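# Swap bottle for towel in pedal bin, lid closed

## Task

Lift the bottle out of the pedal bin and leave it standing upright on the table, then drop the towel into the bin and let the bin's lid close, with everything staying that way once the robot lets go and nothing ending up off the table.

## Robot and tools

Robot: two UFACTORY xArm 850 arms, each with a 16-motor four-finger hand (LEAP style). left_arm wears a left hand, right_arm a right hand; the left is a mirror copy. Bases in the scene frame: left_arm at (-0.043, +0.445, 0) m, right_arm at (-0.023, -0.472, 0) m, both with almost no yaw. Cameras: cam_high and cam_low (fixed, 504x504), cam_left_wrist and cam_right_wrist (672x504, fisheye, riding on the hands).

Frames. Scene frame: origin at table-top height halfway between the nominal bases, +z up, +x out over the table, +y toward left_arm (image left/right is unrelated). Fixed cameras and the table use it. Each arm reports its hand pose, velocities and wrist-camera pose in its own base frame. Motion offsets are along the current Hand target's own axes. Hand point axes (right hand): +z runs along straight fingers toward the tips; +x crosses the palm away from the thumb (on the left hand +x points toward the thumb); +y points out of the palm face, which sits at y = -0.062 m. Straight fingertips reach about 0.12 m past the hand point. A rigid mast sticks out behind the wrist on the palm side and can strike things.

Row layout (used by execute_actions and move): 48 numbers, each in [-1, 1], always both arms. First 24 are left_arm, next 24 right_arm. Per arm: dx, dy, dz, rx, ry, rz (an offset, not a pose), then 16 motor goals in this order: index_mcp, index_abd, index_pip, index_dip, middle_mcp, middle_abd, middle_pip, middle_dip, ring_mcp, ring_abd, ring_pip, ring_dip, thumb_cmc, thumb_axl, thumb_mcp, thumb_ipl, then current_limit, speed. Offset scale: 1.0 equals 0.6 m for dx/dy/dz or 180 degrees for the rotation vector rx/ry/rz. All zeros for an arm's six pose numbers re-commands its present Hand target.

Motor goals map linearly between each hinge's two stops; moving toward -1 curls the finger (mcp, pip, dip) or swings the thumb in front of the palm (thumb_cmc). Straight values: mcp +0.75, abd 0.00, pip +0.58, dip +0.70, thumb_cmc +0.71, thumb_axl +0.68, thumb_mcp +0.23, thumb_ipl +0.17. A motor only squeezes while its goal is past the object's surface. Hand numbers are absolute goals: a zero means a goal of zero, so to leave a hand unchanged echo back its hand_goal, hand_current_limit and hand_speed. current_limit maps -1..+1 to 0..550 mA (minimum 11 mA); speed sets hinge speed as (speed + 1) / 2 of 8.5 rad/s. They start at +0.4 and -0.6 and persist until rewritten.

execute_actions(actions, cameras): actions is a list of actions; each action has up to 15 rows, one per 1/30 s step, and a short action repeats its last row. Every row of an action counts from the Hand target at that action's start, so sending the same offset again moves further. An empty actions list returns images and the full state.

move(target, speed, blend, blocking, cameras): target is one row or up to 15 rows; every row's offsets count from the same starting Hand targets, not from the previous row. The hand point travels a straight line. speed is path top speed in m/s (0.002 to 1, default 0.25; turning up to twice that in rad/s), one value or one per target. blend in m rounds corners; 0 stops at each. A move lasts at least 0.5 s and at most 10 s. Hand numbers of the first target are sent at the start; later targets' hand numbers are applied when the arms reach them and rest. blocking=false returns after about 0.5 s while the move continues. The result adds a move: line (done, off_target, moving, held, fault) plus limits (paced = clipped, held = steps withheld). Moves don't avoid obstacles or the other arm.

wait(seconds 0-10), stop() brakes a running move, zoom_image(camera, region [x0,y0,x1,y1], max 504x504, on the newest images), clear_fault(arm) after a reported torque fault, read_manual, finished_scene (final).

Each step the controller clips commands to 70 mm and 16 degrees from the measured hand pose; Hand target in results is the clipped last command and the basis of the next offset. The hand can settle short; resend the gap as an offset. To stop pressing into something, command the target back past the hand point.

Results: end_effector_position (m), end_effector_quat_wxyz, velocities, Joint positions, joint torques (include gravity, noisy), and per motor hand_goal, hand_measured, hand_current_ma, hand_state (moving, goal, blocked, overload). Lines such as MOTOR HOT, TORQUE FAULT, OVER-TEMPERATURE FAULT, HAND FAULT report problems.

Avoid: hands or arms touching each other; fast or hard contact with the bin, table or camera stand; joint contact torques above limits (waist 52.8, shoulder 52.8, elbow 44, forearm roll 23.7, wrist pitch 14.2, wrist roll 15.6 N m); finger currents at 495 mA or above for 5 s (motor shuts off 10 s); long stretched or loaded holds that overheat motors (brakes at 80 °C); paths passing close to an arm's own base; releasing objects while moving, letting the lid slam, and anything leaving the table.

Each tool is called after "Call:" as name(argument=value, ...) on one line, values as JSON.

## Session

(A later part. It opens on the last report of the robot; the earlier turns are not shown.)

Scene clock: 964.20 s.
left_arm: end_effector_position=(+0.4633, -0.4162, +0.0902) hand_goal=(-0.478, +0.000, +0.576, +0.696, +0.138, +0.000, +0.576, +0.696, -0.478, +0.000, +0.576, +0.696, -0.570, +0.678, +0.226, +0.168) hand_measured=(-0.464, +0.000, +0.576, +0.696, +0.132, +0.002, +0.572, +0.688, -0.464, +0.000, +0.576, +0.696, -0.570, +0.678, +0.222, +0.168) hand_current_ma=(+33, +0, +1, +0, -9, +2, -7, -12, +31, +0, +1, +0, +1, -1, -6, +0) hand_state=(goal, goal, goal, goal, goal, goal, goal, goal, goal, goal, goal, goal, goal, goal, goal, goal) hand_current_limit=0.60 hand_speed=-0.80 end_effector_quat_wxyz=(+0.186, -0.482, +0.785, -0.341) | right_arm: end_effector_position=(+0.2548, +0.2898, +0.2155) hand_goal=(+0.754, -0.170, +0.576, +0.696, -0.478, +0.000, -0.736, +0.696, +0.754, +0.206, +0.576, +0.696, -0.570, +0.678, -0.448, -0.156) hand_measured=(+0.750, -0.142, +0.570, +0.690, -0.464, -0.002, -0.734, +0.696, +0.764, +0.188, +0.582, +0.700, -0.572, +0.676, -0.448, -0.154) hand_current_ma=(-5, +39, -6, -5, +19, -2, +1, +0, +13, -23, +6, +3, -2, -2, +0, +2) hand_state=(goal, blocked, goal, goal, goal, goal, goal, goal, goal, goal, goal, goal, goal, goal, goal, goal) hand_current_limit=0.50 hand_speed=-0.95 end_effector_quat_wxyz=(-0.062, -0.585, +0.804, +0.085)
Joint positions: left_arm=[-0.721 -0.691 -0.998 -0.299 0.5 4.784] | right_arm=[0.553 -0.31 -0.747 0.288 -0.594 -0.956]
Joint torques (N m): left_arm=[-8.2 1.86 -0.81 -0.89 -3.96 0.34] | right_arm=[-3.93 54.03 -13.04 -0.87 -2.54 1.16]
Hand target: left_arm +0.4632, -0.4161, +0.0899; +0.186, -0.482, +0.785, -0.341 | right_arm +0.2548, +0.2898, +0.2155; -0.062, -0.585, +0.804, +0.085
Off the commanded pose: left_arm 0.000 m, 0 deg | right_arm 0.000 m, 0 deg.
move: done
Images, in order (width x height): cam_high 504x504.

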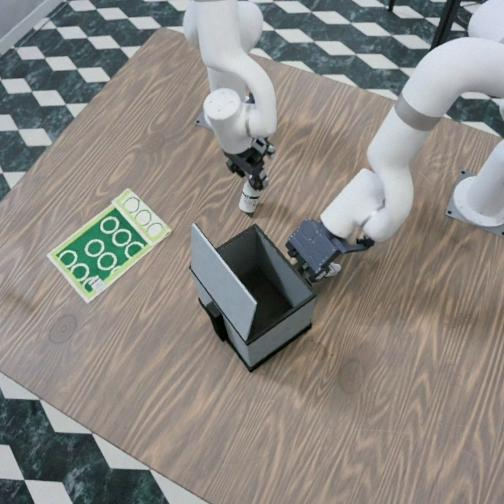

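Call:
move(target=[[0,0,0,0,0,0,-0.479,0,0.576,0.696,0.137,0,0.576,0.696,-0.479,0,0.576,0.696,-0.571,0.678,0.226,0.168,0.6,-0.8,0,-0.0007,0.0033,0,0,0,0.754,-0.17,0.576,0.696,-0.479,0,-0.737,0.696,0.754,0.205,0.576,0.696,-0.571,0.678,-0.449,-0.157,0.5,-0.95],[0,0,0,0,0,0,-0.479,0,0.576,0.696,0.137,0,0.576,0.696,-0.479,0,0.576,0.696,-0.571,0.678,0.226,0.168,0.6,-0.8,0,-0.03,-0.003,0,0,0,0.754,-0.17,0.576,0.696,-0.479,0,-0.737,0.696,0.754,0.205,0.576,0.696,-0.571,0.678,-0.449,-0.157,0.5,-0.95]], speed=0.02, cameras=["cam_high"])

Call:
zoom_image(camera="cam_high", region=[200, 130, 300, 230])

Scene clock: 997.80 s.
left_arm: end_effector_position=(+0.4633, -0.4162, +0.0902) hand_goal=(-0.478, +0.000, +0.576, +0.696, +0.138, +0.000, +0.576, +0.696, -0.478, +0.000, +0.576, +0.696, -0.570, +0.678, +0.226, +0.168) hand_measured=(-0.464, +0.000, +0.576, +0.696, +0.132, +0.002, +0.572, +0.688, -0.464, +0.000, +0.576, +0.696, -0.570, +0.678, +0.222, +0.168) hand_current_ma=(+33, +0, +1, +0, -9, +2, -7, -12, +31, +0, +1, +0, +1, -1, -6, +0) hand_state=(goal, goal, goal, goal, goal, goal, goal, goal, goal, goal, goal, goal, goal, goal, goal, goal) hand_current_limit=0.60 hand_speed=-0.80 end_effector_quat_wxyz=(+0.186, -0.482, +0.785, -0.341) | right_arm: end_effector_position=(+0.2719, +0.2843, +0.2135) hand_goal=(+0.754, -0.170, +0.576, +0.696, -0.478, +0.000, -0.736, +0.696, +0.754, +0.206, +0.576, +0.696, -0.570, +0.678, -0.448, -0.156) hand_measured=(+0.750, -0.142, +0.570, +0.692, -0.464, -0.002, -0.734, +0.696, +0.758, +0.188, +0.580, +0.700, -0.572, +0.676, -0.448, -0.154) hand_current_ma=(-5, +39, -6, -4, +19, -2, +1, +0, +3, -23, +2, +3, -2, -2, +0, +2) hand_state=(goal, blocked, goal, goal, goal, goal, goal, goal, goal, goal, goal, goal, goal, goal, goal, goal) hand_current_limit=0.50 hand_speed=-0.95 end_effector_quat_wxyz=(-0.062, -0.585, +0.804, +0.085)
Joint positions: left_arm=[-0.721 -0.691 -0.998 -0.299 0.5 4.784] | right_arm=[0.522 -0.338 -0.78 0.276 -0.602 -0.976]
Joint torques (N m): left_arm=[-7.82 0.83 -1.87 -1.15 -3.74 0.48] | right_arm=[-6.74 23.45 -13.17 -1 -2.62 -1.49]
Hand target: left_arm +0.4632, -0.4161, +0.0899; +0.186, -0.482, +0.785, -0.341 | right_arm +0.2719, +0.2843, +0.2135; -0.062, -0.585, +0.804, +0.085
Off the commanded pose: left_arm 0.000 m, 0 deg | right_arm 0.000 m, 0 deg.
move: done
Images, in order (width x height): cam_high 504x504.

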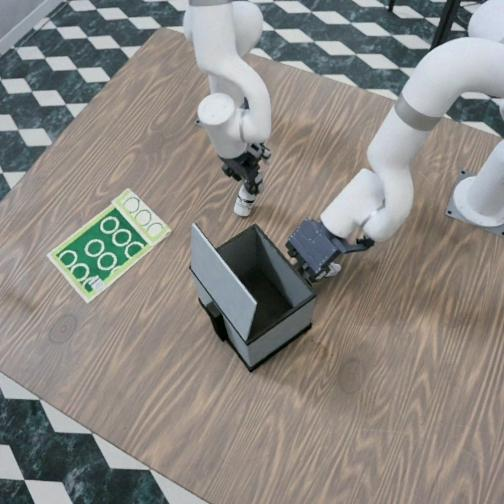

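Scaled by 5.040 from the camera's 504x504 image, which has a finer 720x720 frame.

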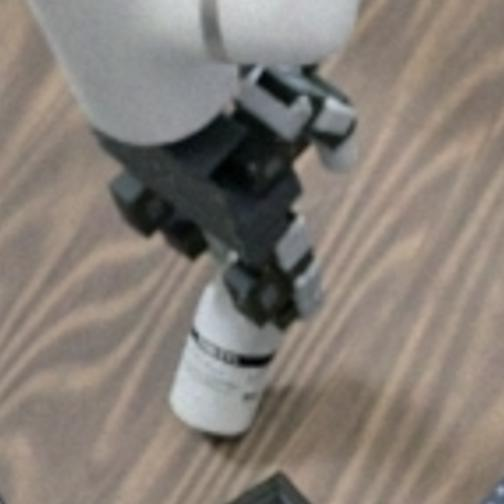

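Call:
wait(seconds=0.1, cameras=["cam_right_wrist","cam_low"])

Call:
zoom_image(camera="cam_right_wrist", region=[160, 60, 360, 260])

Scene clock: 1007.97 s.
left_arm: end_effector_position=(+0.4633, -0.4162, +0.0902) hand_goal=(-0.478, +0.000, +0.576, +0.696, +0.138, +0.000, +0.576, +0.696, -0.478, +0.000, +0.576, +0.696, -0.570, +0.678, +0.226, +0.168) hand_measured=(-0.464, +0.000, +0.576, +0.696, +0.132, +0.002, +0.572, +0.688, -0.464, +0.000, +0.576, +0.696, -0.570, +0.678, +0.222, +0.168) hand_current_ma=(+33, +0, +1, +0, -9, +2, -7, -12, +31, +0, +1, +0, +1, -1, -6, +0) hand_state=(goal, goal, goal, goal, goal, goal, goal, goal, goal, goal, goal, goal, goal, goal, goal, goal) hand_current_limit=0.60 hand_speed=-0.80 end_effector_quat_wxyz=(+0.186, -0.482, +0.785, -0.341) | right_arm: end_effector_position=(+0.2719, +0.2843, +0.2135) hand_goal=(+0.754, -0.170, +0.576, +0.696, -0.478, +0.000, -0.736, +0.696, +0.754, +0.206, +0.576, +0.696, -0.570, +0.678, -0.448, -0.156) hand_measured=(+0.750, -0.142, +0.570, +0.692, -0.464, -0.002, -0.734, +0.696, +0.758, +0.188, +0.580, +0.700, -0.572, +0.676, -0.448, -0.154) hand_current_ma=(-5, +39, -6, -4, +19, -2, +1, +0, +3, -23, +2, +3, -2, -2, +0, +2) hand_state=(goal, blocked, goal, goal, goal, goal, goal, goal, goal, goal, goal, goal, goal, goal, goal, goal) hand_current_limit=0.50 hand_speed=-0.95 end_effector_quat_wxyz=(-0.062, -0.585, +0.804, +0.085)
Joint positions: left_arm=[-0.721 -0.691 -0.998 -0.299 0.5 4.784] | right_arm=[0.522 -0.338 -0.78 0.276 -0.602 -0.976]
Joint torques (N m): left_arm=[-8.19 1.4 -2.04 -1.43 -3.94 0.56] | right_arm=[-7.04 23.39 -13.17 -0.78 -2.65 -1.35]
Hand target: left_arm +0.4632, -0.4161, +0.0899; +0.186, -0.482, +0.785, -0.341 | right_arm +0.2719, +0.2843, +0.2135; -0.062, -0.585, +0.804, +0.085
Off the commanded pose: left_arm 0.000 m, 0 deg | right_arm 0.000 m, 0 deg.
wait: 0.10 s; at rest from the start
camera_calibration:
cam_right_wrist: T_world_to_cam=[[-0.411289, 0.900129, 0.143561, -0.149924], [0.761733, 0.25292, 0.596485, -0.453486], [0.500603, 0.354683, -0.789681, 0.0566769], [0, 0, 0, 1]] pos_world=[0.255401, 0.229544, 0.336777]
Images, in order (width x height): cam_low 504x504, cam_right_wrist 672x504.

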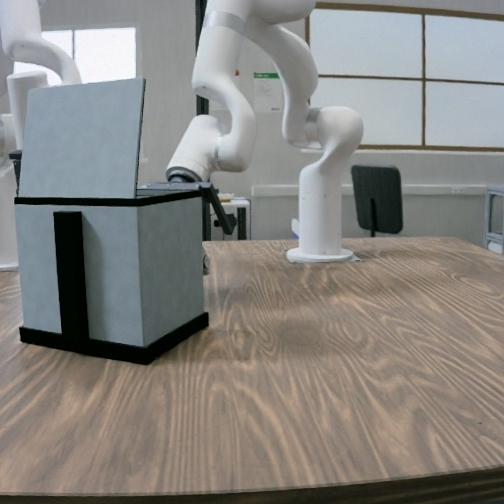

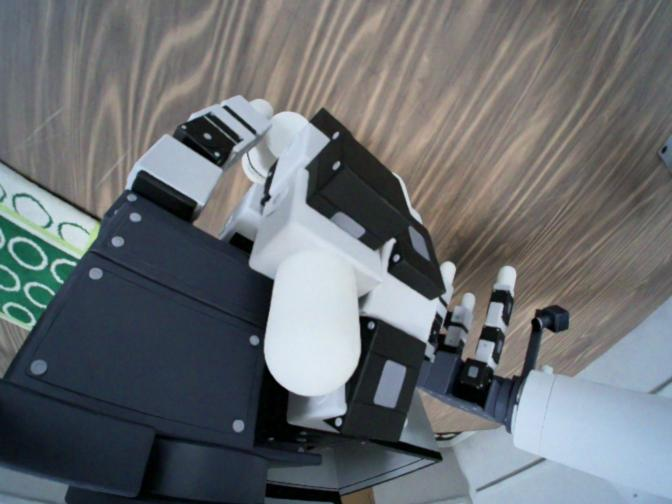

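Scaled by 2.520 from the camera's 672x504 image, which has a finer 960x720 frame.

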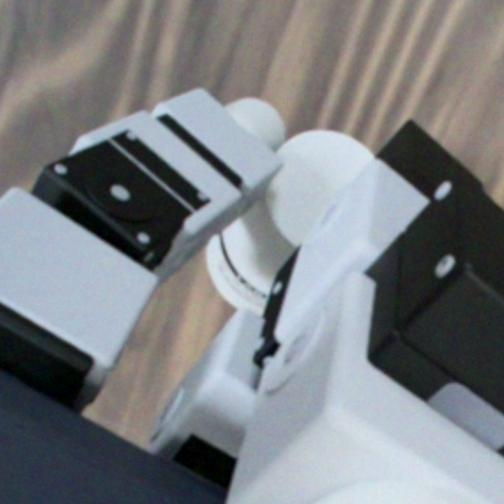

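Call:
move(target=[[0,0,0,0,0,0,-0.479,0,0.576,0.696,0.137,0,0.576,0.696,-0.479,0,0.576,0.696,-0.571,0.678,0.226,0.168,0.6,-0.8,0,0,0,0,0,0,0.754,-0.35,0.576,0.696,-0.479,0,-0.737,0.696,0.754,0.35,0.576,0.696,-0.571,0.678,-0.449,-0.157,0.5,-0.88]], speed=0.03)

Call:
move(target=[[0,0,0,0,0,0,-0.479,0,0.576,0.696,0.137,0,0.576,0.696,-0.479,0,0.576,0.696,-0.571,0.678,0.226,0.168,0.6,-0.8,0,0.007,-0.0326,0,0,0,0.754,-0.35,0.576,0.696,-0.479,0,-0.737,0.696,0.754,0.35,0.576,0.696,-0.571,0.678,-0.449,-0.157,0.5,-0.88]], speed=0.03, cameras=["cam_high","cam_right_wrist"])

Call:
zoom_image(camera="cam_right_wrist", region=[160, 60, 360, 260])

Call:
zoom_image(camera="cam_high", region=[200, 130, 300, 230])

Scene clock: 1034.77 s.
left_arm: end_effector_position=(+0.4633, -0.4162, +0.0902) hand_goal=(-0.478, +0.000, +0.576, +0.696, +0.138, +0.000, +0.576, +0.696, -0.478, +0.000, +0.576, +0.696, -0.570, +0.678, +0.226, +0.168) hand_measured=(-0.464, +0.000, +0.576, +0.696, +0.132, +0.002, +0.572, +0.688, -0.464, +0.000, +0.576, +0.696, -0.570, +0.678, +0.222, +0.168) hand_current_ma=(+33, +0, +1, +0, -9, +2, -7, -12, +31, +0, +1, +0, +1, -1, -6, +0) hand_state=(goal, goal, goal, goal, goal, goal, goal, goal, goal, goal, goal, goal, goal, goal, goal, goal) hand_current_limit=0.60 hand_speed=-0.80 end_effector_quat_wxyz=(+0.186, -0.482, +0.785, -0.341) | right_arm: end_effector_position=(+0.2719, +0.2843, +0.2135) hand_goal=(+0.754, -0.350, +0.576, +0.696, -0.478, +0.000, -0.736, +0.696, +0.754, +0.350, +0.576, +0.696, -0.570, +0.678, -0.448, -0.156) hand_measured=(+0.750, -0.150, +0.570, +0.692, -0.464, -0.002, -0.734, +0.696, +0.758, +0.198, +0.580, +0.700, -0.572, +0.676, -0.448, -0.154) hand_current_ma=(-5, +412, -6, -4, +19, -2, +1, +0, +3, -412, +2, +3, -2, -2, +0, +2) hand_state=(goal, blocked, goal, goal, goal, goal, goal, goal, goal, blocked, goal, goal, goal, goal, goal, goal) hand_current_limit=0.50 hand_speed=-0.88 end_effector_quat_wxyz=(-0.062, -0.585, +0.804, +0.085)
Joint positions: left_arm=[-0.721 -0.691 -0.998 -0.299 0.5 4.784] | right_arm=[0.522 -0.338 -0.78 0.276 -0.602 -0.976]
Joint torques (N m): left_arm=[-7.41 1.62 -1.74 -1.18 -3.93 0.59] | right_arm=[-6.78 24.49 -13.54 -1.25 -2.54 -1.24]
Hand target: left_arm +0.4632, -0.4161, +0.0899; +0.186, -0.482, +0.785, -0.341 | right_arm +0.2719, +0.2843, +0.2135; -0.062, -0.585, +0.804, +0.085
Off the commanded pose: left_arm 0.000 m, 0 deg | right_arm 0.000 m, 0 deg.
move: done

Scene clock: 1035.77 s.
left_arm: end_effector_position=(+0.4633, -0.4162, +0.0902) hand_goal=(-0.478, +0.000, +0.576, +0.696, +0.138, +0.000, +0.576, +0.696, -0.478, +0.000, +0.576, +0.696, -0.570, +0.678, +0.226, +0.168) hand_measured=(-0.464, +0.000, +0.576, +0.696, +0.132, +0.002, +0.572, +0.688, -0.464, +0.000, +0.576, +0.696, -0.570, +0.678, +0.222, +0.168) hand_current_ma=(+33, +0, +1, +0, -9, +2, -7, -12, +31, +0, +1, +0, +1, -1, -6, +0) hand_state=(goal, goal, goal, goal, goal, goal, goal, goal, goal, goal, goal, goal, goal, goal, goal, goal) hand_current_limit=0.60 hand_speed=-0.80 end_effector_quat_wxyz=(+0.186, -0.482, +0.785, -0.341) | right_arm: end_effector_position=(+0.2719, +0.2843, +0.2335) hand_goal=(+0.754, -0.350, +0.576, +0.696, -0.478, +0.000, -0.736, +0.696, +0.754, +0.350, +0.576, +0.696, -0.570, +0.678, -0.448, -0.156) hand_measured=(+0.750, -0.150, +0.570, +0.692, -0.464, -0.002, -0.734, +0.696, +0.758, +0.198, +0.580, +0.700, -0.572, +0.676, -0.448, -0.154) hand_current_ma=(-4, +412, -6, -4, +19, -2, +1, +0, +3, -412, +2, +3, -2, -2, +0, +2) hand_state=(goal, blocked, goal, goal, goal, goal, goal, goal, goal, blocked, goal, goal, goal, goal, goal, goal) hand_current_limit=0.50 hand_speed=-0.88 end_effector_quat_wxyz=(-0.062, -0.585, +0.804, +0.085)
Joint positions: left_arm=[-0.721 -0.691 -0.998 -0.299 0.5 4.784] | right_arm=[0.522 -0.299 -0.787 0.259 -0.647 -0.955]
Joint torques (N m): left_arm=[-7.96 0.84 -2.52 -1.3 -3.96 0.57] | right_arm=[-0.42 54.26 -13.83 -1.14 -2.66 1.24]
Hand target: left_arm +0.4632, -0.4161, +0.0899; +0.186, -0.482, +0.785, -0.341 | right_arm +0.2719, +0.2843, +0.2335; -0.062, -0.585, +0.804, +0.085
Off the commanded pose: left_arm 0.000 m, 0 deg | right_arm 0.000 m, 0 deg.
move: done
camera_calibration:
cam_right_wrist: T_world_to_cam=[[-0.411289, 0.900129, 0.143561, -0.152781], [0.761733, 0.25292, 0.596485, -0.465356], [0.500603, 0.354683, -0.789681, 0.0723915], [0, 0, 0, 1]] pos_world=[0.255401, 0.229544, 0.356677]
Images, in order (width x height): cam_high 504x504, cam_right_wrist 672x504.

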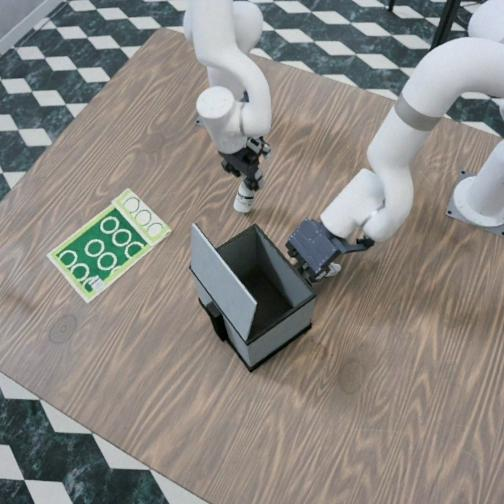

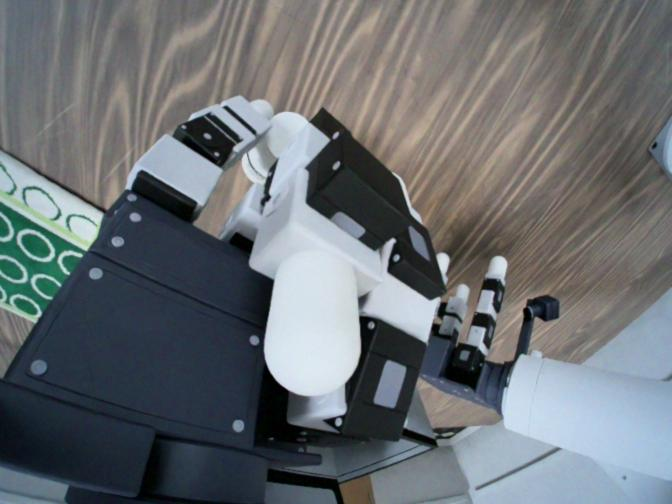

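Scaled by 2.520 from the camera's 672x504 image, which has a finer 960x720 frame.

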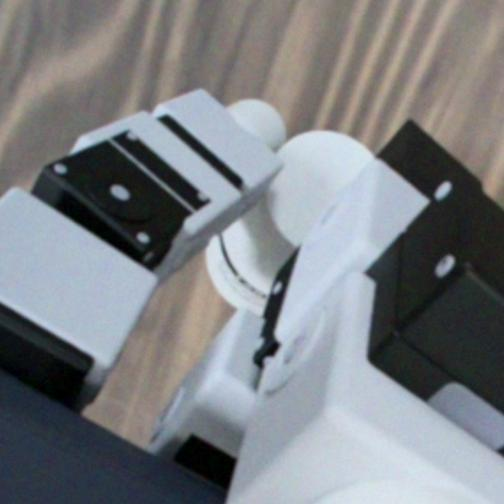

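Scaled by 5.040 from the camera's 504x504 image, which has a finer 720x720 frame.

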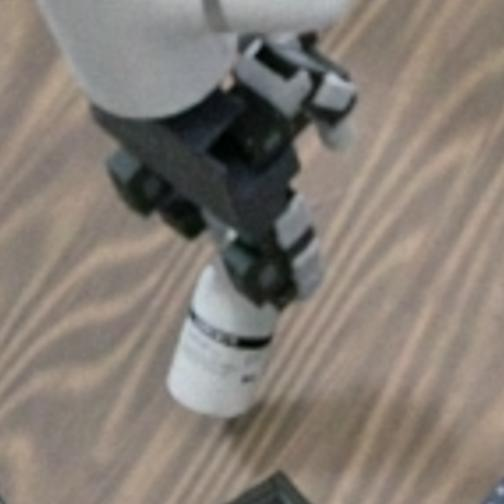

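Call:
move(target=[[0,0,0,0,0,0,-0.479,0,0.576,0.696,0.137,0,0.576,0.696,-0.479,0,0.576,0.696,-0.571,0.678,0.226,0.168,0.6,-0.8,0,-0.0835,-0.0517,-0.1333,0,0,0.754,-0.35,0.576,0.696,-0.479,0,-0.737,0.696,0.754,0.35,0.576,0.696,-0.571,0.678,-0.449,-0.157,0.5,-0.88]], speed=0.05, cameras=["cam_high","cam_right_wrist"])

Call:
zoom_image(camera="cam_right_wrist", region=[160, 60, 360, 260])

Call:
zoom_image(camera="cam_high", region=[200, 130, 300, 230])

Scene clock: 1072.13 s.
left_arm: end_effector_position=(+0.4633, -0.4162, +0.0902) hand_goal=(-0.478, +0.000, +0.576, +0.696, +0.138, +0.000, +0.576, +0.696, -0.478, +0.000, +0.576, +0.696, -0.570, +0.678, +0.226, +0.168) hand_measured=(-0.464, +0.000, +0.576, +0.696, +0.132, +0.002, +0.572, +0.688, -0.464, +0.000, +0.576, +0.696, -0.570, +0.678, +0.222, +0.168) hand_current_ma=(+33, +0, +1, +0, -9, +2, -7, -12, +31, +0, +1, +0, +1, -1, -6, +0) hand_state=(goal, goal, goal, goal, goal, goal, goal, goal, goal, goal, goal, goal, goal, goal, goal, goal) hand_current_limit=0.60 hand_speed=-0.80 end_effector_quat_wxyz=(+0.186, -0.482, +0.785, -0.341) | right_arm: end_effector_position=(+0.3246, +0.2672, +0.2534) hand_goal=(+0.754, -0.350, +0.576, +0.696, -0.478, +0.000, -0.736, +0.696, +0.754, +0.350, +0.576, +0.696, -0.570, +0.678, -0.448, -0.156) hand_measured=(+0.754, -0.150, +0.572, +0.692, -0.464, -0.002, -0.734, +0.696, +0.760, +0.198, +0.580, +0.700, -0.572, +0.676, -0.450, -0.154) hand_current_ma=(+0, +413, -2, -4, +19, -2, +1, +0, +7, -412, +2, +3, -2, -2, -1, +1) hand_state=(goal, blocked, goal, goal, goal, goal, goal, goal, goal, blocked, goal, goal, goal, goal, goal, goal) hand_current_limit=0.50 hand_speed=-0.88 end_effector_quat_wxyz=(-0.182, -0.559, +0.769, +0.250)
Joint positions: left_arm=[-0.721 -0.691 -0.998 -0.299 0.5 4.784] | right_arm=[0.35 -0.571 -1.045 0.434 -1.037 -1.239]
Joint torques (N m): left_arm=[-9.42 1.39 -3.64 -0.86 -3.95 0.72] | right_arm=[-6.66 34.72 -13.68 1.61 -3.13 -1.39]
Hand target: left_arm +0.4632, -0.4161, +0.0899; +0.186, -0.482, +0.785, -0.341 | right_arm +0.3246, +0.2672, +0.2534; -0.182, -0.559, +0.769, +0.250
Off the commanded pose: left_arm 0.000 m, 0 deg | right_arm 0.000 m, 0 deg.
move: done
camera_calibration:
cam_right_wrist: T_world_to_cam=[[-0.300773, 0.86429, 0.403161, -0.210662], [0.939301, 0.195292, 0.282089, -0.475744], [0.165073, 0.463534, -0.870567, 0.168165], [0, 0, 0, 1]] pos_world=[0.355746, 0.197032, 0.365532]
Images, in order (width x height): cam_high 504x504, cam_right_wrist 672x504.

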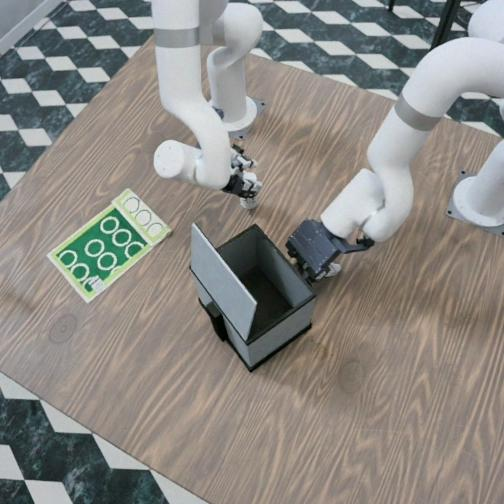

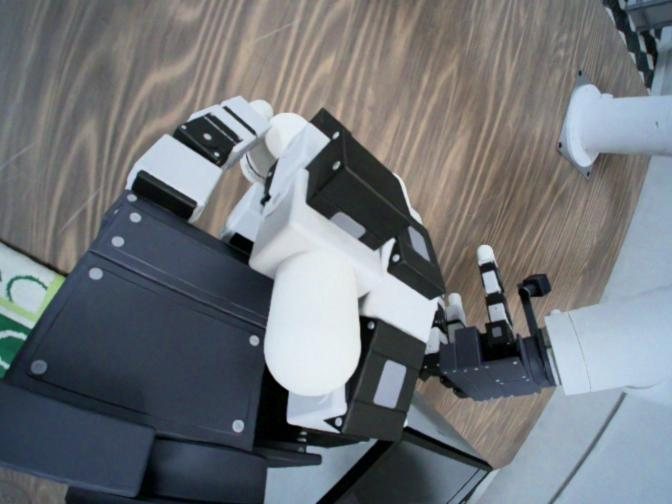

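Scaled by 2.520 from the camera's 672x504 image, which has a finer 960x720 frame.

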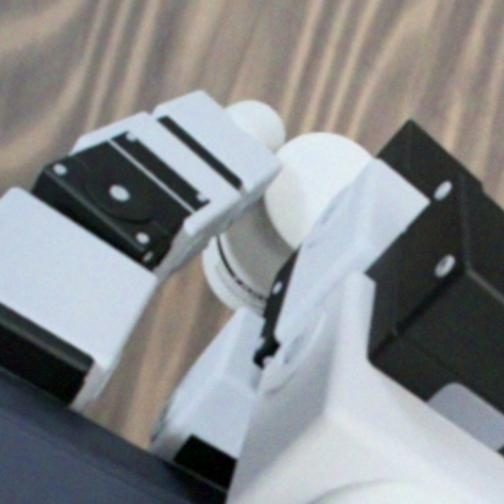

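Scaled by 5.040 from the camera's 504x504 image, which has a finer 720x720 frame.

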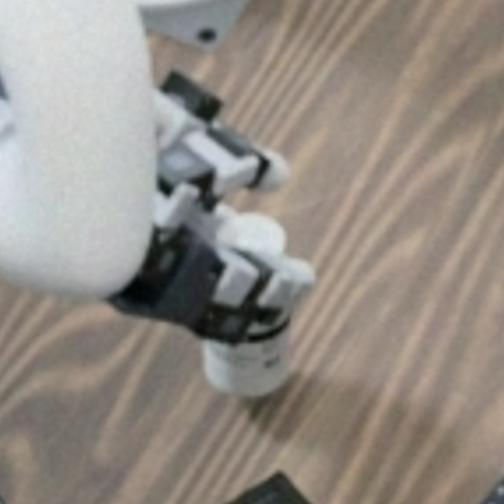

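Call:
move(target=[[0,0,0,0,0,0,-0.479,0,0.576,0.696,0.137,0,0.576,0.696,-0.479,0,0.576,0.696,-0.571,0.678,0.226,0.168,0.6,-0.8,0,-0.0247,0.0005,-0.0278,0,0,0.754,-0.35,0.576,0.696,-0.479,0,-0.737,0.696,0.754,0.35,0.576,0.696,-0.571,0.678,-0.449,-0.157,0.5,-0.88]], speed=0.05)

Call:
move(target=[[0,0,0,0,0,0,-0.479,0,0.576,0.696,0.137,0,0.576,0.696,-0.479,0,0.576,0.696,-0.571,0.678,0.226,0.168,0.6,-0.8,0,-0.0033,0.0038,0,0,0,0.754,-0.35,0.576,0.696,-0.479,0,-0.737,0.696,0.754,0.35,0.576,0.696,-0.571,0.678,-0.449,-0.157,0.5,-0.88]], speed=0.02)

Call:
move(target=[[0,0,0,0,0,0,-0.479,0,0.576,0.696,0.137,0,0.576,0.696,-0.479,0,0.576,0.696,-0.571,0.678,0.226,0.168,0.6,-0.8,0,-0.0033,0.0038,0,0,0,0.754,-0.35,0.576,0.696,-0.479,0,-0.737,0.696,0.754,0.35,0.576,0.696,-0.571,0.678,-0.449,-0.157,0.5,-0.88]], speed=0.02, cameras=["cam_high"])

Call:
zoom_image(camera="cam_high", region=[200, 130, 300, 230])

Scene clock: 1093.80 s.
left_arm: end_effector_position=(+0.4633, -0.4162, +0.0902) hand_goal=(-0.478, +0.000, +0.576, +0.696, +0.138, +0.000, +0.576, +0.696, -0.478, +0.000, +0.576, +0.696, -0.570, +0.678, +0.226, +0.168) hand_measured=(-0.464, +0.000, +0.576, +0.696, +0.132, +0.002, +0.572, +0.688, -0.464, +0.000, +0.576, +0.696, -0.570, +0.678, +0.222, +0.168) hand_current_ma=(+33, +0, +1, +0, -9, +2, -7, -12, +31, +0, +1, +0, +1, -1, -6, +0) hand_state=(goal, goal, goal, goal, goal, goal, goal, goal, goal, goal, goal, goal, goal, goal, goal, goal) hand_current_limit=0.60 hand_speed=-0.80 end_effector_quat_wxyz=(+0.186, -0.482, +0.785, -0.341) | right_arm: end_effector_position=(+0.3358, +0.2635, +0.2445) hand_goal=(+0.754, -0.350, +0.576, +0.696, -0.478, +0.000, -0.736, +0.696, +0.754, +0.350, +0.576, +0.696, -0.570, +0.678, -0.448, -0.156) hand_measured=(+0.756, -0.150, +0.574, +0.692, -0.466, -0.002, -0.734, +0.696, +0.762, +0.198, +0.580, +0.700, -0.572, +0.676, -0.450, -0.154) hand_current_ma=(+1, +413, -2, -4, +18, -2, +1, +0, +9, -412, +2, +3, -2, -2, -1, +1) hand_state=(goal, blocked, goal, goal, goal, goal, goal, goal, goal, blocked, goal, goal, goal, goal, goal, goal) hand_current_limit=0.50 hand_speed=-0.88 end_effector_quat_wxyz=(-0.206, -0.551, +0.758, +0.283)
Joint positions: left_arm=[-0.721 -0.691 -0.998 -0.299 0.5 4.784] | right_arm=[0.325 -0.652 -1.1 0.454 -1.101 -1.277]
Joint torques (N m): left_arm=[-8.49 2.13 -3.55 -1 -3.96 0.6] | right_arm=[-6.23 38.82 -12.95 1.56 -3.2 -1.39]
Hand target: left_arm +0.4632, -0.4161, +0.0899; +0.186, -0.482, +0.785, -0.341 | right_arm +0.3358, +0.2635, +0.2445; -0.206, -0.551, +0.758, +0.283
Off the commanded pose: left_arm 0.000 m, 0 deg | right_arm 0.000 m, 0 deg.
move: done

Scene clock: 1094.50 s.
left_arm: end_effector_position=(+0.4633, -0.4162, +0.0902) hand_goal=(-0.478, +0.000, +0.576, +0.696, +0.138, +0.000, +0.576, +0.696, -0.478, +0.000, +0.576, +0.696, -0.570, +0.678, +0.226, +0.168) hand_measured=(-0.464, +0.000, +0.576, +0.696, +0.132, +0.002, +0.572, +0.688, -0.464, +0.000, +0.576, +0.696, -0.570, +0.678, +0.222, +0.168) hand_current_ma=(+33, +0, +1, +0, -9, +2, -7, -12, +31, +0, +1, +0, +1, -1, -6, +0) hand_state=(goal, goal, goal, goal, goal, goal, goal, goal, goal, goal, goal, goal, goal, goal, goal, goal) hand_current_limit=0.60 hand_speed=-0.80 end_effector_quat_wxyz=(+0.186, -0.482, +0.785, -0.341) | right_arm: end_effector_position=(+0.3358, +0.2635, +0.2415) hand_goal=(+0.754, -0.350, +0.576, +0.696, -0.478, +0.000, -0.736, +0.696, +0.754, +0.350, +0.576, +0.696, -0.570, +0.678, -0.448, -0.156) hand_measured=(+0.756, -0.150, +0.574, +0.692, -0.466, -0.002, -0.734, +0.696, +0.762, +0.198, +0.580, +0.700, -0.572, +0.676, -0.450, -0.154) hand_current_ma=(+1, +413, -2, -3, +18, -2, +1, +0, +9, -412, +2, +3, -2, -2, -1, +1) hand_state=(goal, blocked, goal, goal, goal, goal, goal, goal, goal, blocked, goal, goal, goal, goal, goal, goal) hand_current_limit=0.50 hand_speed=-0.88 end_effector_quat_wxyz=(-0.206, -0.551, +0.758, +0.283)
Joint positions: left_arm=[-0.721 -0.691 -0.998 -0.299 0.5 4.784] | right_arm=[0.325 -0.658 -1.1 0.455 -1.097 -1.28]
Joint torques (N m): left_arm=[-7.13 2.17 -3.08 -1.19 -3.98 0.88] | right_arm=[-6.25 38.6 -13.37 1.71 1.22 -1.43]
Hand target: left_arm +0.4632, -0.4161, +0.0899; +0.186, -0.482, +0.785, -0.341 | right_arm +0.3358, +0.2635, +0.2414; -0.206, -0.551, +0.758, +0.283
Off the commanded pose: left_arm 0.000 m, 0 deg | right_arm 0.000 m, 0 deg.
move: done

Scene clock: 1095.20 s.
left_arm: end_effector_position=(+0.4633, -0.4162, +0.0902) hand_goal=(-0.478, +0.000, +0.576, +0.696, +0.138, +0.000, +0.576, +0.696, -0.478, +0.000, +0.576, +0.696, -0.570, +0.678, +0.226, +0.168) hand_measured=(-0.464, +0.000, +0.576, +0.696, +0.132, +0.002, +0.572, +0.688, -0.464, +0.000, +0.576, +0.696, -0.570, +0.678, +0.222, +0.168) hand_current_ma=(+33, +0, +1, +0, -9, +2, -7, -12, +31, +0, +1, +0, +1, -1, -6, +0) hand_state=(goal, goal, goal, goal, goal, goal, goal, goal, goal, goal, goal, goal, goal, goal, goal, goal) hand_current_limit=0.60 hand_speed=-0.80 end_effector_quat_wxyz=(+0.186, -0.482, +0.785, -0.341) | right_arm: end_effector_position=(+0.3358, +0.2635, +0.2384) hand_goal=(+0.754, -0.350, +0.576, +0.696, -0.478, +0.000, -0.736, +0.696, +0.754, +0.350, +0.576, +0.696, -0.570, +0.678, -0.448, -0.156) hand_measured=(+0.756, -0.150, +0.574, +0.692, -0.466, -0.002, -0.734, +0.696, +0.762, +0.198, +0.580, +0.700, -0.572, +0.676, -0.450, -0.154) hand_current_ma=(+1, +412, -2, -3, +18, -2, +1, +0, +9, -412, +2, +3, -2, -2, -1, +1) hand_state=(goal, blocked, goal, goal, goal, goal, goal, goal, goal, blocked, goal, goal, goal, goal, goal, goal) hand_current_limit=0.50 hand_speed=-0.88 end_effector_quat_wxyz=(-0.206, -0.551, +0.758, +0.283)
Joint positions: left_arm=[-0.721 -0.691 -0.998 -0.299 0.5 4.784] | right_arm=[0.325 -0.664 -1.1 0.457 -1.092 -1.283]
Joint torques (N m): left_arm=[-9.04 2.52 -2.82 -0.92 -4.02 0.79] | right_arm=[-7.48 38.96 -12.97 1.89 1.32 -1.51]
Hand target: left_arm +0.4632, -0.4161, +0.0899; +0.186, -0.482, +0.785, -0.341 | right_arm +0.3358, +0.2635, +0.2384; -0.206, -0.551, +0.758, +0.283
Off the commanded pose: left_arm 0.000 m, 0 deg | right_arm 0.000 m, 0 deg.
move: done
Images, in order (width x height): cam_high 504x504.

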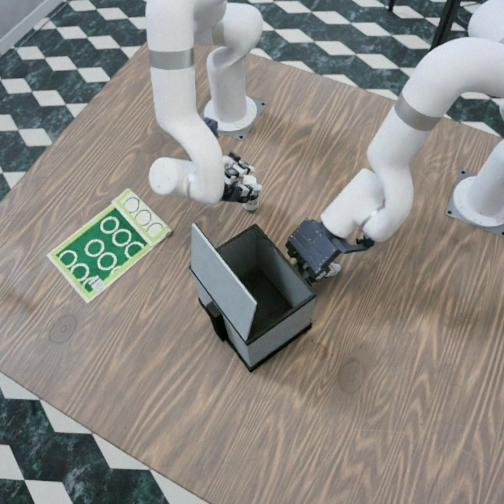

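Scaled by 5.040 from the camera's 504x504 image, which has a finer 720x720 frame.

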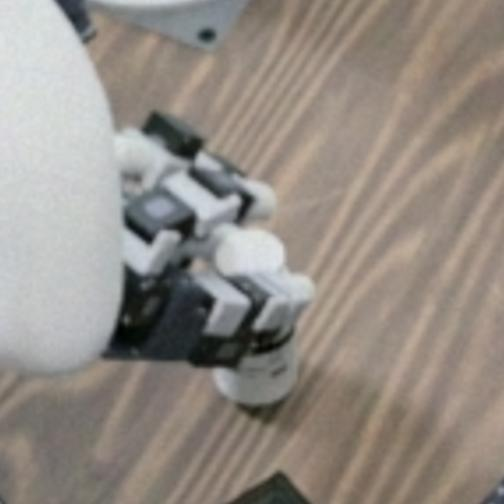

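Call:
move(target=[[0,0,0,0,0,0,-0.479,0,0.576,0.696,0.137,0,0.576,0.696,-0.479,0,0.576,0.696,-0.571,0.678,0.226,0.168,0.6,-0.8,0,-0.0033,0.0038,0,0,0,0.754,-0.35,0.576,0.696,-0.479,0,-0.737,0.696,0.754,0.35,0.576,0.696,-0.571,0.678,-0.449,-0.157,0.5,-0.88]], speed=0.02)

Call:
move(target=[[0,0,0,0,0,0,-0.479,0,0.576,0.696,0.137,0,0.576,0.696,-0.479,0,0.576,0.696,-0.571,0.678,0.226,0.168,0.6,-0.8,0,-0.0033,0.0038,0,0,0,0.754,-0.35,0.576,0.696,-0.479,0,-0.737,0.696,0.754,0.35,0.576,0.696,-0.571,0.678,-0.449,-0.157,0.5,-0.88]], speed=0.02)

Scene clock: 1105.57 s.
left_arm: end_effector_position=(+0.4633, -0.4162, +0.0902) hand_goal=(-0.478, +0.000, +0.576, +0.696, +0.138, +0.000, +0.576, +0.696, -0.478, +0.000, +0.576, +0.696, -0.570, +0.678, +0.226, +0.168) hand_measured=(-0.464, +0.000, +0.576, +0.696, +0.132, +0.002, +0.572, +0.688, -0.464, +0.000, +0.576, +0.696, -0.570, +0.678, +0.222, +0.168) hand_current_ma=(+33, +0, +1, +0, -9, +2, -7, -12, +31, +0, +1, +0, +1, -1, -6, +0) hand_state=(goal, goal, goal, goal, goal, goal, goal, goal, goal, goal, goal, goal, goal, goal, goal, goal) hand_current_limit=0.60 hand_speed=-0.80 end_effector_quat_wxyz=(+0.186, -0.482, +0.785, -0.341) | right_arm: end_effector_position=(+0.3358, +0.2635, +0.2354) hand_goal=(+0.754, -0.350, +0.576, +0.696, -0.478, +0.000, -0.736, +0.696, +0.754, +0.350, +0.576, +0.696, -0.570, +0.678, -0.448, -0.156) hand_measured=(+0.756, -0.150, +0.574, +0.692, -0.466, -0.002, -0.734, +0.696, +0.762, +0.198, +0.580, +0.700, -0.572, +0.676, -0.450, -0.154) hand_current_ma=(+1, +412, -2, -3, +18, -2, +1, +0, +9, -412, +2, +3, -2, -2, -1, +1) hand_state=(goal, blocked, goal, goal, goal, goal, goal, goal, goal, blocked, goal, goal, goal, goal, goal, goal) hand_current_limit=0.50 hand_speed=-0.88 end_effector_quat_wxyz=(-0.206, -0.551, +0.758, +0.283)
Joint positions: left_arm=[-0.721 -0.691 -0.998 -0.299 0.5 4.784] | right_arm=[0.325 -0.669 -1.101 0.458 -1.087 -1.285]
Joint torques (N m): left_arm=[-8.26 1.06 -2.94 -1.06 -3.99 0.82] | right_arm=[-2.06 37.45 -12.89 2 1.26 -1.41]
Hand target: left_arm +0.4632, -0.4161, +0.0899; +0.186, -0.482, +0.785, -0.341 | right_arm +0.3358, +0.2635, +0.2354; -0.206, -0.551, +0.758, +0.283
Off the commanded pose: left_arm 0.000 m, 0 deg | right_arm 0.000 m, 0 deg.
move: done

Scene clock: 1106.27 s.
left_arm: end_effector_position=(+0.4633, -0.4162, +0.0902) hand_goal=(-0.478, +0.000, +0.576, +0.696, +0.138, +0.000, +0.576, +0.696, -0.478, +0.000, +0.576, +0.696, -0.570, +0.678, +0.226, +0.168) hand_measured=(-0.464, +0.000, +0.576, +0.696, +0.132, +0.002, +0.572, +0.688, -0.464, +0.000, +0.576, +0.696, -0.570, +0.678, +0.222, +0.168) hand_current_ma=(+33, +0, +1, +0, -9, +2, -7, -12, +31, +0, +1, +0, +1, -1, -6, +0) hand_state=(goal, goal, goal, goal, goal, goal, goal, goal, goal, goal, goal, goal, goal, goal, goal, goal) hand_current_limit=0.60 hand_speed=-0.80 end_effector_quat_wxyz=(+0.186, -0.482, +0.785, -0.341) | right_arm: end_effector_position=(+0.3358, +0.2635, +0.2324) hand_goal=(+0.754, -0.350, +0.576, +0.696, -0.478, +0.000, -0.736, +0.696, +0.754, +0.350, +0.576, +0.696, -0.570, +0.678, -0.448, -0.156) hand_measured=(+0.756, -0.150, +0.574, +0.692, -0.466, -0.002, -0.734, +0.696, +0.762, +0.198, +0.580, +0.700, -0.572, +0.676, -0.450, -0.154) hand_current_ma=(+1, +413, -2, -3, +18, -2, +1, +0, +9, -412, +2, +3, -2, -2, -1, +1) hand_state=(goal, blocked, goal, goal, goal, goal, goal, goal, goal, blocked, goal, goal, goal, goal, goal, goal) hand_current_limit=0.50 hand_speed=-0.88 end_effector_quat_wxyz=(-0.206, -0.551, +0.758, +0.283)
Joint positions: left_arm=[-0.721 -0.691 -0.998 -0.299 0.5 4.784] | right_arm=[0.325 -0.675 -1.101 0.459 -1.082 -1.288]
Joint torques (N m): left_arm=[-7.74 0.75 -3.15 -1.03 -4.12 0.75] | right_arm=[-1.41 39.29 -12.59 1.82 1.29 -1.41]
Hand target: left_arm +0.4632, -0.4161, +0.0899; +0.186, -0.482, +0.785, -0.341 | right_arm +0.3358, +0.2635, +0.2324; -0.206, -0.551, +0.758, +0.283
Off the commanded pose: left_arm 0.000 m, 0 deg | right_arm 0.000 m, 0 deg.
move: done

Call:
move(target=[[0,0,0,0,0,0,-0.479,0,0.576,0.696,0.137,0,0.576,0.696,-0.479,0,0.576,0.696,-0.571,0.678,0.226,0.168,0.6,-0.8,0,-0.0033,0.0038,0,0,0,0.754,-0.35,0.576,0.696,-0.479,0,-0.737,0.696,0.754,0.35,0.576,0.696,-0.571,0.678,-0.449,-0.157,0.5,-0.88]], speed=0.02)

Call:
move(target=[[0,0,0,0,0,0,-0.479,0,0.576,0.696,0.137,0,0.576,0.696,-0.479,0,0.576,0.696,-0.571,0.678,0.226,0.168,0.6,-0.8,0,-0.0022,0.0025,0,0,0,0.754,-0.35,0.576,0.696,-0.479,0,-0.737,0.696,0.754,0.35,0.576,0.696,-0.571,0.678,-0.449,-0.157,0.5,-0.88]], speed=0.02, cameras=["cam_high"])

Call:
zoom_image(camera="cam_high", region=[200, 130, 300, 230])

Scene clock: 1113.70 s.
left_arm: end_effector_position=(+0.4633, -0.4162, +0.0902) hand_goal=(-0.478, +0.000, +0.576, +0.696, +0.138, +0.000, +0.576, +0.696, -0.478, +0.000, +0.576, +0.696, -0.570, +0.678, +0.226, +0.168) hand_measured=(-0.464, +0.000, +0.576, +0.696, +0.132, +0.002, +0.572, +0.688, -0.464, +0.000, +0.576, +0.696, -0.570, +0.678, +0.222, +0.168) hand_current_ma=(+33, +0, +1, +0, -9, +2, -7, -12, +31, +0, +1, +0, +1, -1, -6, +0) hand_state=(goal, goal, goal, goal, goal, goal, goal, goal, goal, goal, goal, goal, goal, goal, goal, goal) hand_current_limit=0.60 hand_speed=-0.80 end_effector_quat_wxyz=(+0.186, -0.482, +0.785, -0.341) | right_arm: end_effector_position=(+0.3358, +0.2635, +0.2294) hand_goal=(+0.754, -0.350, +0.576, +0.696, -0.478, +0.000, -0.736, +0.696, +0.754, +0.350, +0.576, +0.696, -0.570, +0.678, -0.448, -0.156) hand_measured=(+0.744, -0.150, +0.568, +0.692, -0.466, -0.002, -0.734, +0.696, +0.750, +0.200, +0.574, +0.696, -0.572, +0.676, -0.450, -0.154) hand_current_ma=(-13, +412, -9, -3, +18, -2, +1, +0, -5, -412, -2, +0, -2, -2, -1, +1) hand_state=(goal, blocked, goal, goal, goal, goal, goal, goal, goal, blocked, goal, goal, goal, goal, goal, goal) hand_current_limit=0.50 hand_speed=-0.88 end_effector_quat_wxyz=(-0.206, -0.551, +0.758, +0.283)
Joint positions: left_arm=[-0.721 -0.691 -0.998 -0.299 0.5 4.784] | right_arm=[0.325 -0.68 -1.101 0.46 -1.078 -1.291]
Joint torques (N m): left_arm=[-8.59 2.67 -3.4 -1.06 -4.04 0.83] | right_arm=[3.35 37.13 -13.1 1.72 1.65 -1.46]
Hand target: left_arm +0.4632, -0.4161, +0.0899; +0.186, -0.482, +0.785, -0.341 | right_arm +0.3358, +0.2635, +0.2294; -0.206, -0.551, +0.758, +0.283
Off the commanded pose: left_arm 0.000 m, 0 deg | right_arm 0.000 m, 0 deg.
move: done

Scene clock: 1114.40 s.
left_arm: end_effector_position=(+0.4633, -0.4162, +0.0902) hand_goal=(-0.478, +0.000, +0.576, +0.696, +0.138, +0.000, +0.576, +0.696, -0.478, +0.000, +0.576, +0.696, -0.570, +0.678, +0.226, +0.168) hand_measured=(-0.464, +0.000, +0.576, +0.696, +0.132, +0.002, +0.572, +0.688, -0.464, +0.000, +0.576, +0.696, -0.570, +0.678, +0.222, +0.168) hand_current_ma=(+33, +0, +1, +0, -9, +2, -7, -12, +31, +0, +1, +0, +1, -1, -6, +0) hand_state=(goal, goal, goal, goal, goal, goal, goal, goal, goal, goal, goal, goal, goal, goal, goal, goal) hand_current_limit=0.60 hand_speed=-0.80 end_effector_quat_wxyz=(+0.186, -0.482, +0.785, -0.341) | right_arm: end_effector_position=(+0.3358, +0.2635, +0.2274) hand_goal=(+0.754, -0.350, +0.576, +0.696, -0.478, +0.000, -0.736, +0.696, +0.754, +0.350, +0.576, +0.696, -0.570, +0.678, -0.448, -0.156) hand_measured=(+0.734, -0.150, +0.560, +0.690, -0.466, -0.002, -0.734, +0.696, +0.738, +0.202, +0.566, +0.692, -0.572, +0.676, -0.450, -0.154) hand_current_ma=(-34, +413, -23, -6, +18, -2, +1, +0, -26, -412, -11, -2, -2, -2, -1, +1) hand_state=(blocked, blocked, goal, goal, goal, goal, goal, goal, goal, blocked, goal, goal, goal, goal, goal, goal) hand_current_limit=0.50 hand_speed=-0.88 end_effector_quat_wxyz=(-0.206, -0.551, +0.758, +0.283)
Joint positions: left_arm=[-0.721 -0.691 -0.998 -0.299 0.5 4.784] | right_arm=[0.325 -0.684 -1.102 0.461 -1.075 -1.292]
Joint torques (N m): left_arm=[-8.38 1.28 -3.31 -0.93 -4.06 0.87] | right_arm=[2.99 36.52 -12.67 1.28 1.79 -1.41]
Hand target: left_arm +0.4632, -0.4161, +0.0899; +0.186, -0.482, +0.785, -0.341 | right_arm +0.3358, +0.2635, +0.2274; -0.206, -0.551, +0.758, +0.283
Off the commanded pose: left_arm 0.000 m, 0 deg | right_arm 0.000 m, 0 deg.
move: done
Images, in order (width x height): cam_high 504x504.

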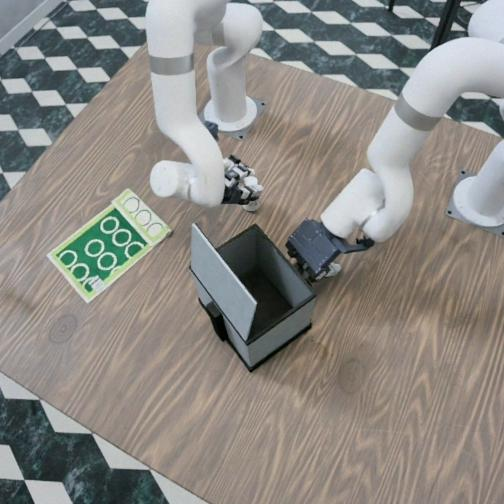

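Scaled by 5.040 from the camera's 504x504 image, which has a finer 720x720 frame.

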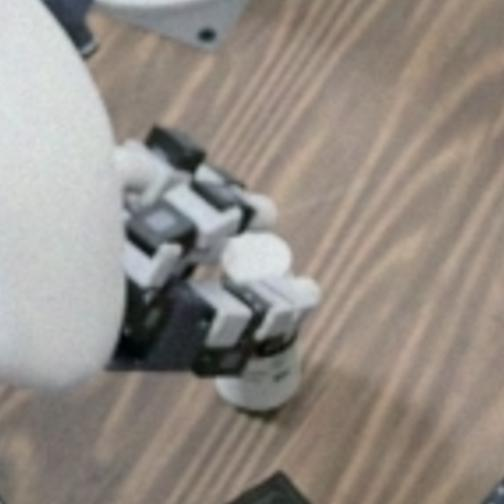

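Call:
move(target=[[0,0,0,0,0,0,-0.479,0,0.576,0.696,0.137,0,0.576,0.696,-0.479,0,0.576,0.696,-0.571,0.678,0.226,0.168,0.6,-0.8,0,0.0025,-0.0029,0,0,0,0.754,-0.35,0.576,0.696,-0.479,0,-0.737,0.696,0.754,0.35,0.576,0.696,-0.571,0.678,-0.449,-0.157,0.5,-0.88],[0,0,0,0,0,0,-0.479,0,0.576,0.696,0.137,0,0.576,0.696,-0.479,0,0.576,0.696,-0.571,0.678,0.226,0.168,0.6,-0.8,0,0.0025,-0.0029,0,0,0,0.754,-0.17,0.576,0.696,-0.479,0,-0.737,0.696,0.754,0.215,0.576,0.696,-0.571,0.678,-0.449,-0.157,0.5,-0.95]], speed=0.02, cameras=["cam_high"])

Call:
zoom_image(camera="cam_high", region=[200, 130, 300, 230])

Scene clock: 1122.00 s.
left_arm: end_effector_position=(+0.4633, -0.4162, +0.0902) hand_goal=(-0.478, +0.000, +0.576, +0.696, +0.138, +0.000, +0.576, +0.696, -0.478, +0.000, +0.576, +0.696, -0.570, +0.678, +0.226, +0.168) hand_measured=(-0.464, +0.000, +0.576, +0.696, +0.132, +0.002, +0.572, +0.688, -0.464, +0.000, +0.576, +0.696, -0.570, +0.678, +0.222, +0.168) hand_current_ma=(+33, +0, +1, +0, -9, +2, -7, -12, +31, +0, +1, +0, +1, -1, -6, +0) hand_state=(goal, goal, goal, goal, goal, goal, goal, goal, goal, goal, goal, goal, goal, goal, goal, goal) hand_current_limit=0.60 hand_speed=-0.80 end_effector_quat_wxyz=(+0.186, -0.482, +0.785, -0.341) | right_arm: end_effector_position=(+0.3359, +0.2635, +0.2297) hand_goal=(+0.754, -0.170, +0.576, +0.696, -0.478, +0.000, -0.736, +0.696, +0.754, +0.216, +0.576, +0.696, -0.570, +0.678, -0.448, -0.156) hand_measured=(+0.748, -0.146, +0.562, +0.690, -0.466, -0.002, -0.734, +0.696, +0.750, +0.198, +0.568, +0.692, -0.572, +0.676, -0.450, -0.154) hand_current_ma=(-6, +95, -17, -6, +18, -2, +1, +0, -3, -94, -8, -2, -2, -2, -1, +1) hand_state=(goal, moving, goal, goal, goal, goal, goal, goal, goal, moving, goal, goal, goal, goal, goal, goal) hand_current_limit=0.50 hand_speed=-0.95 end_effector_quat_wxyz=(-0.206, -0.551, +0.758, +0.283)
Joint positions: left_arm=[-0.721 -0.691 -0.998 -0.299 0.5 4.784] | right_arm=[0.325 -0.68 -1.101 0.46 -1.078 -1.29]
Joint torques (N m): left_arm=[-7.96 2.48 -3.03 -1.02 -4.03 0.85] | right_arm=[-6.71 68.83 -6 -1.25 -3.01 1.03]
Hand target: left_arm +0.4632, -0.4161, +0.0899; +0.186, -0.482, +0.785, -0.341 | right_arm +0.3359, +0.2635, +0.2297; -0.206, -0.551, +0.758, +0.283
Off the commanded pose: left_arm 0.000 m, 0 deg | right_arm 0.000 m, 0 deg.
move: done
Images, in order (width x height): cam_high 504x504.

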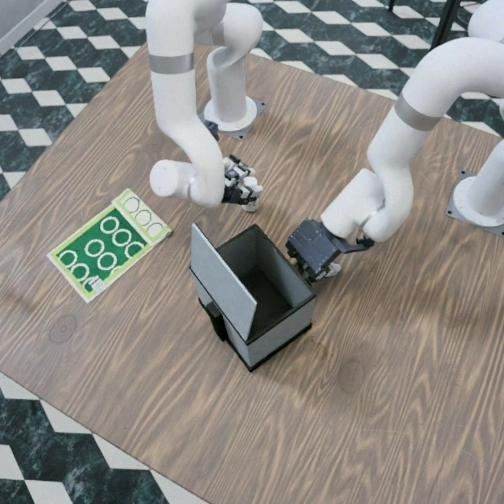

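Scaled by 5.040 from the camera's 504x504 image, which has a finer 720x720 frame.

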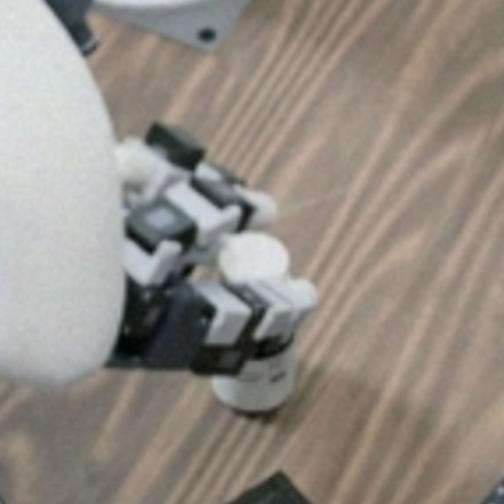

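Call:
wait(seconds=0.5, cameras=["cam_high","cam_right_wrist"])

Call:
zoom_image(camera="cam_high", region=[200, 130, 300, 230])

Call:
zoom_image(camera="cam_right_wrist", region=[160, 60, 360, 260])

Scene clock: 1125.33 s.
left_arm: end_effector_position=(+0.4633, -0.4162, +0.0902) hand_goal=(-0.478, +0.000, +0.576, +0.696, +0.138, +0.000, +0.576, +0.696, -0.478, +0.000, +0.576, +0.696, -0.570, +0.678, +0.226, +0.168) hand_measured=(-0.464, +0.000, +0.576, +0.696, +0.132, +0.002, +0.572, +0.688, -0.464, +0.000, +0.576, +0.696, -0.570, +0.678, +0.222, +0.168) hand_current_ma=(+33, +0, +1, +0, -9, +2, -7, -12, +31, +0, +1, +0, +1, -1, -6, +0) hand_state=(goal, goal, goal, goal, goal, goal, goal, goal, goal, goal, goal, goal, goal, goal, goal, goal) hand_current_limit=0.60 hand_speed=-0.80 end_effector_quat_wxyz=(+0.186, -0.482, +0.785, -0.341) | right_arm: end_effector_position=(+0.3359, +0.2635, +0.2297) hand_goal=(+0.754, -0.170, +0.576, +0.696, -0.478, +0.000, -0.736, +0.696, +0.754, +0.216, +0.576, +0.696, -0.570, +0.678, -0.448, -0.156) hand_measured=(+0.748, -0.142, +0.564, +0.690, -0.466, -0.002, -0.734, +0.696, +0.750, +0.192, +0.568, +0.692, -0.572, +0.676, -0.450, -0.154) hand_current_ma=(-6, +40, -17, -6, +18, -2, +1, +0, -3, -34, -7, -2, -2, -2, -1, +1) hand_state=(goal, blocked, goal, goal, goal, goal, goal, goal, goal, blocked, goal, goal, goal, goal, goal, goal) hand_current_limit=0.50 hand_speed=-0.95 end_effector_quat_wxyz=(-0.206, -0.551, +0.758, +0.283)
Joint positions: left_arm=[-0.721 -0.691 -0.998 -0.299 0.5 4.784] | right_arm=[0.325 -0.68 -1.101 0.46 -1.078 -1.29]
Joint torques (N m): left_arm=[-8.17 0.43 -3.04 -1.05 -4.06 0.84] | right_arm=[-6.75 65.19 -6.48 -1.12 -2.69 1.08]
Hand target: left_arm +0.4632, -0.4161, +0.0899; +0.186, -0.482, +0.785, -0.341 | right_arm +0.3359, +0.2635, +0.2297; -0.206, -0.551, +0.758, +0.283
Off the commanded pose: left_arm 0.000 m, 0 deg | right_arm 0.000 m, 0 deg.
wait: 0.50 s; at rest from the start
camera_calibration:
cam_right_wrist: T_world_to_cam=[[-0.265339, 0.852764, 0.449876, -0.214104], [0.95968, 0.188691, 0.208351, -0.466969], [0.0927866, 0.487021, -0.868448, 0.164859], [0, 0, 0, 1]] pos_world=[0.376034, 0.190404, 0.336785]
Images, in order (width x height): cam_high 504x504, cam_right_wrist 672x504.

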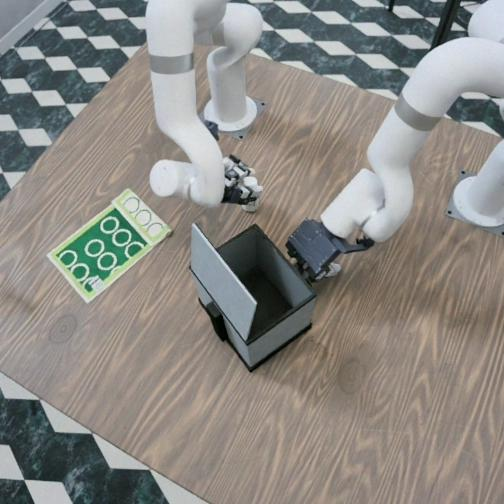

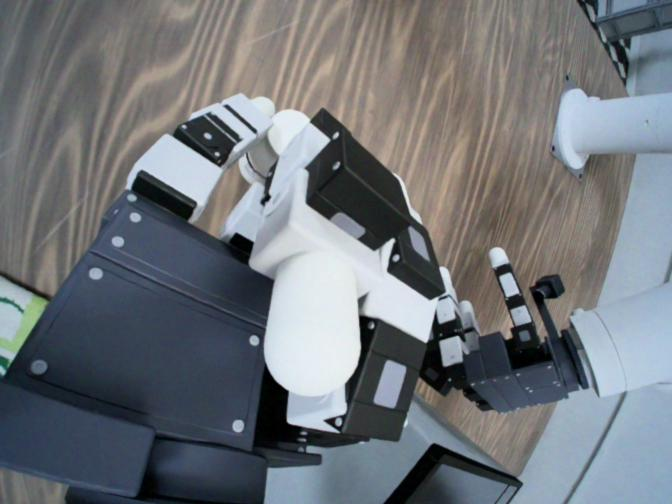

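Scaled by 5.040 from the camera's 504x504 image, which has a finer 720x720 frame.

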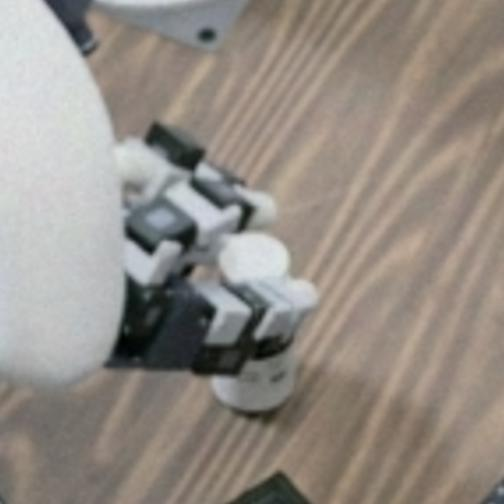

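Scaled by 2.520 from the camera's 672x504 image, which has a finer 960x720 frame.

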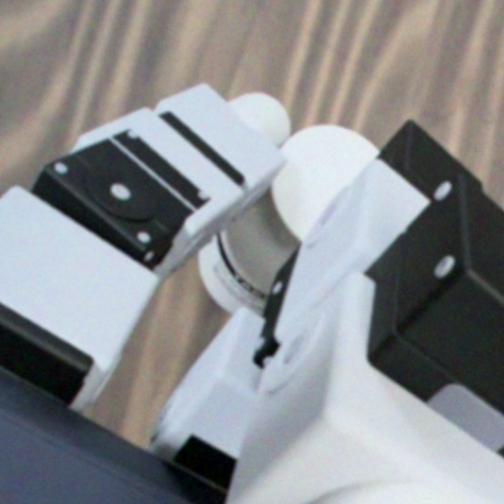

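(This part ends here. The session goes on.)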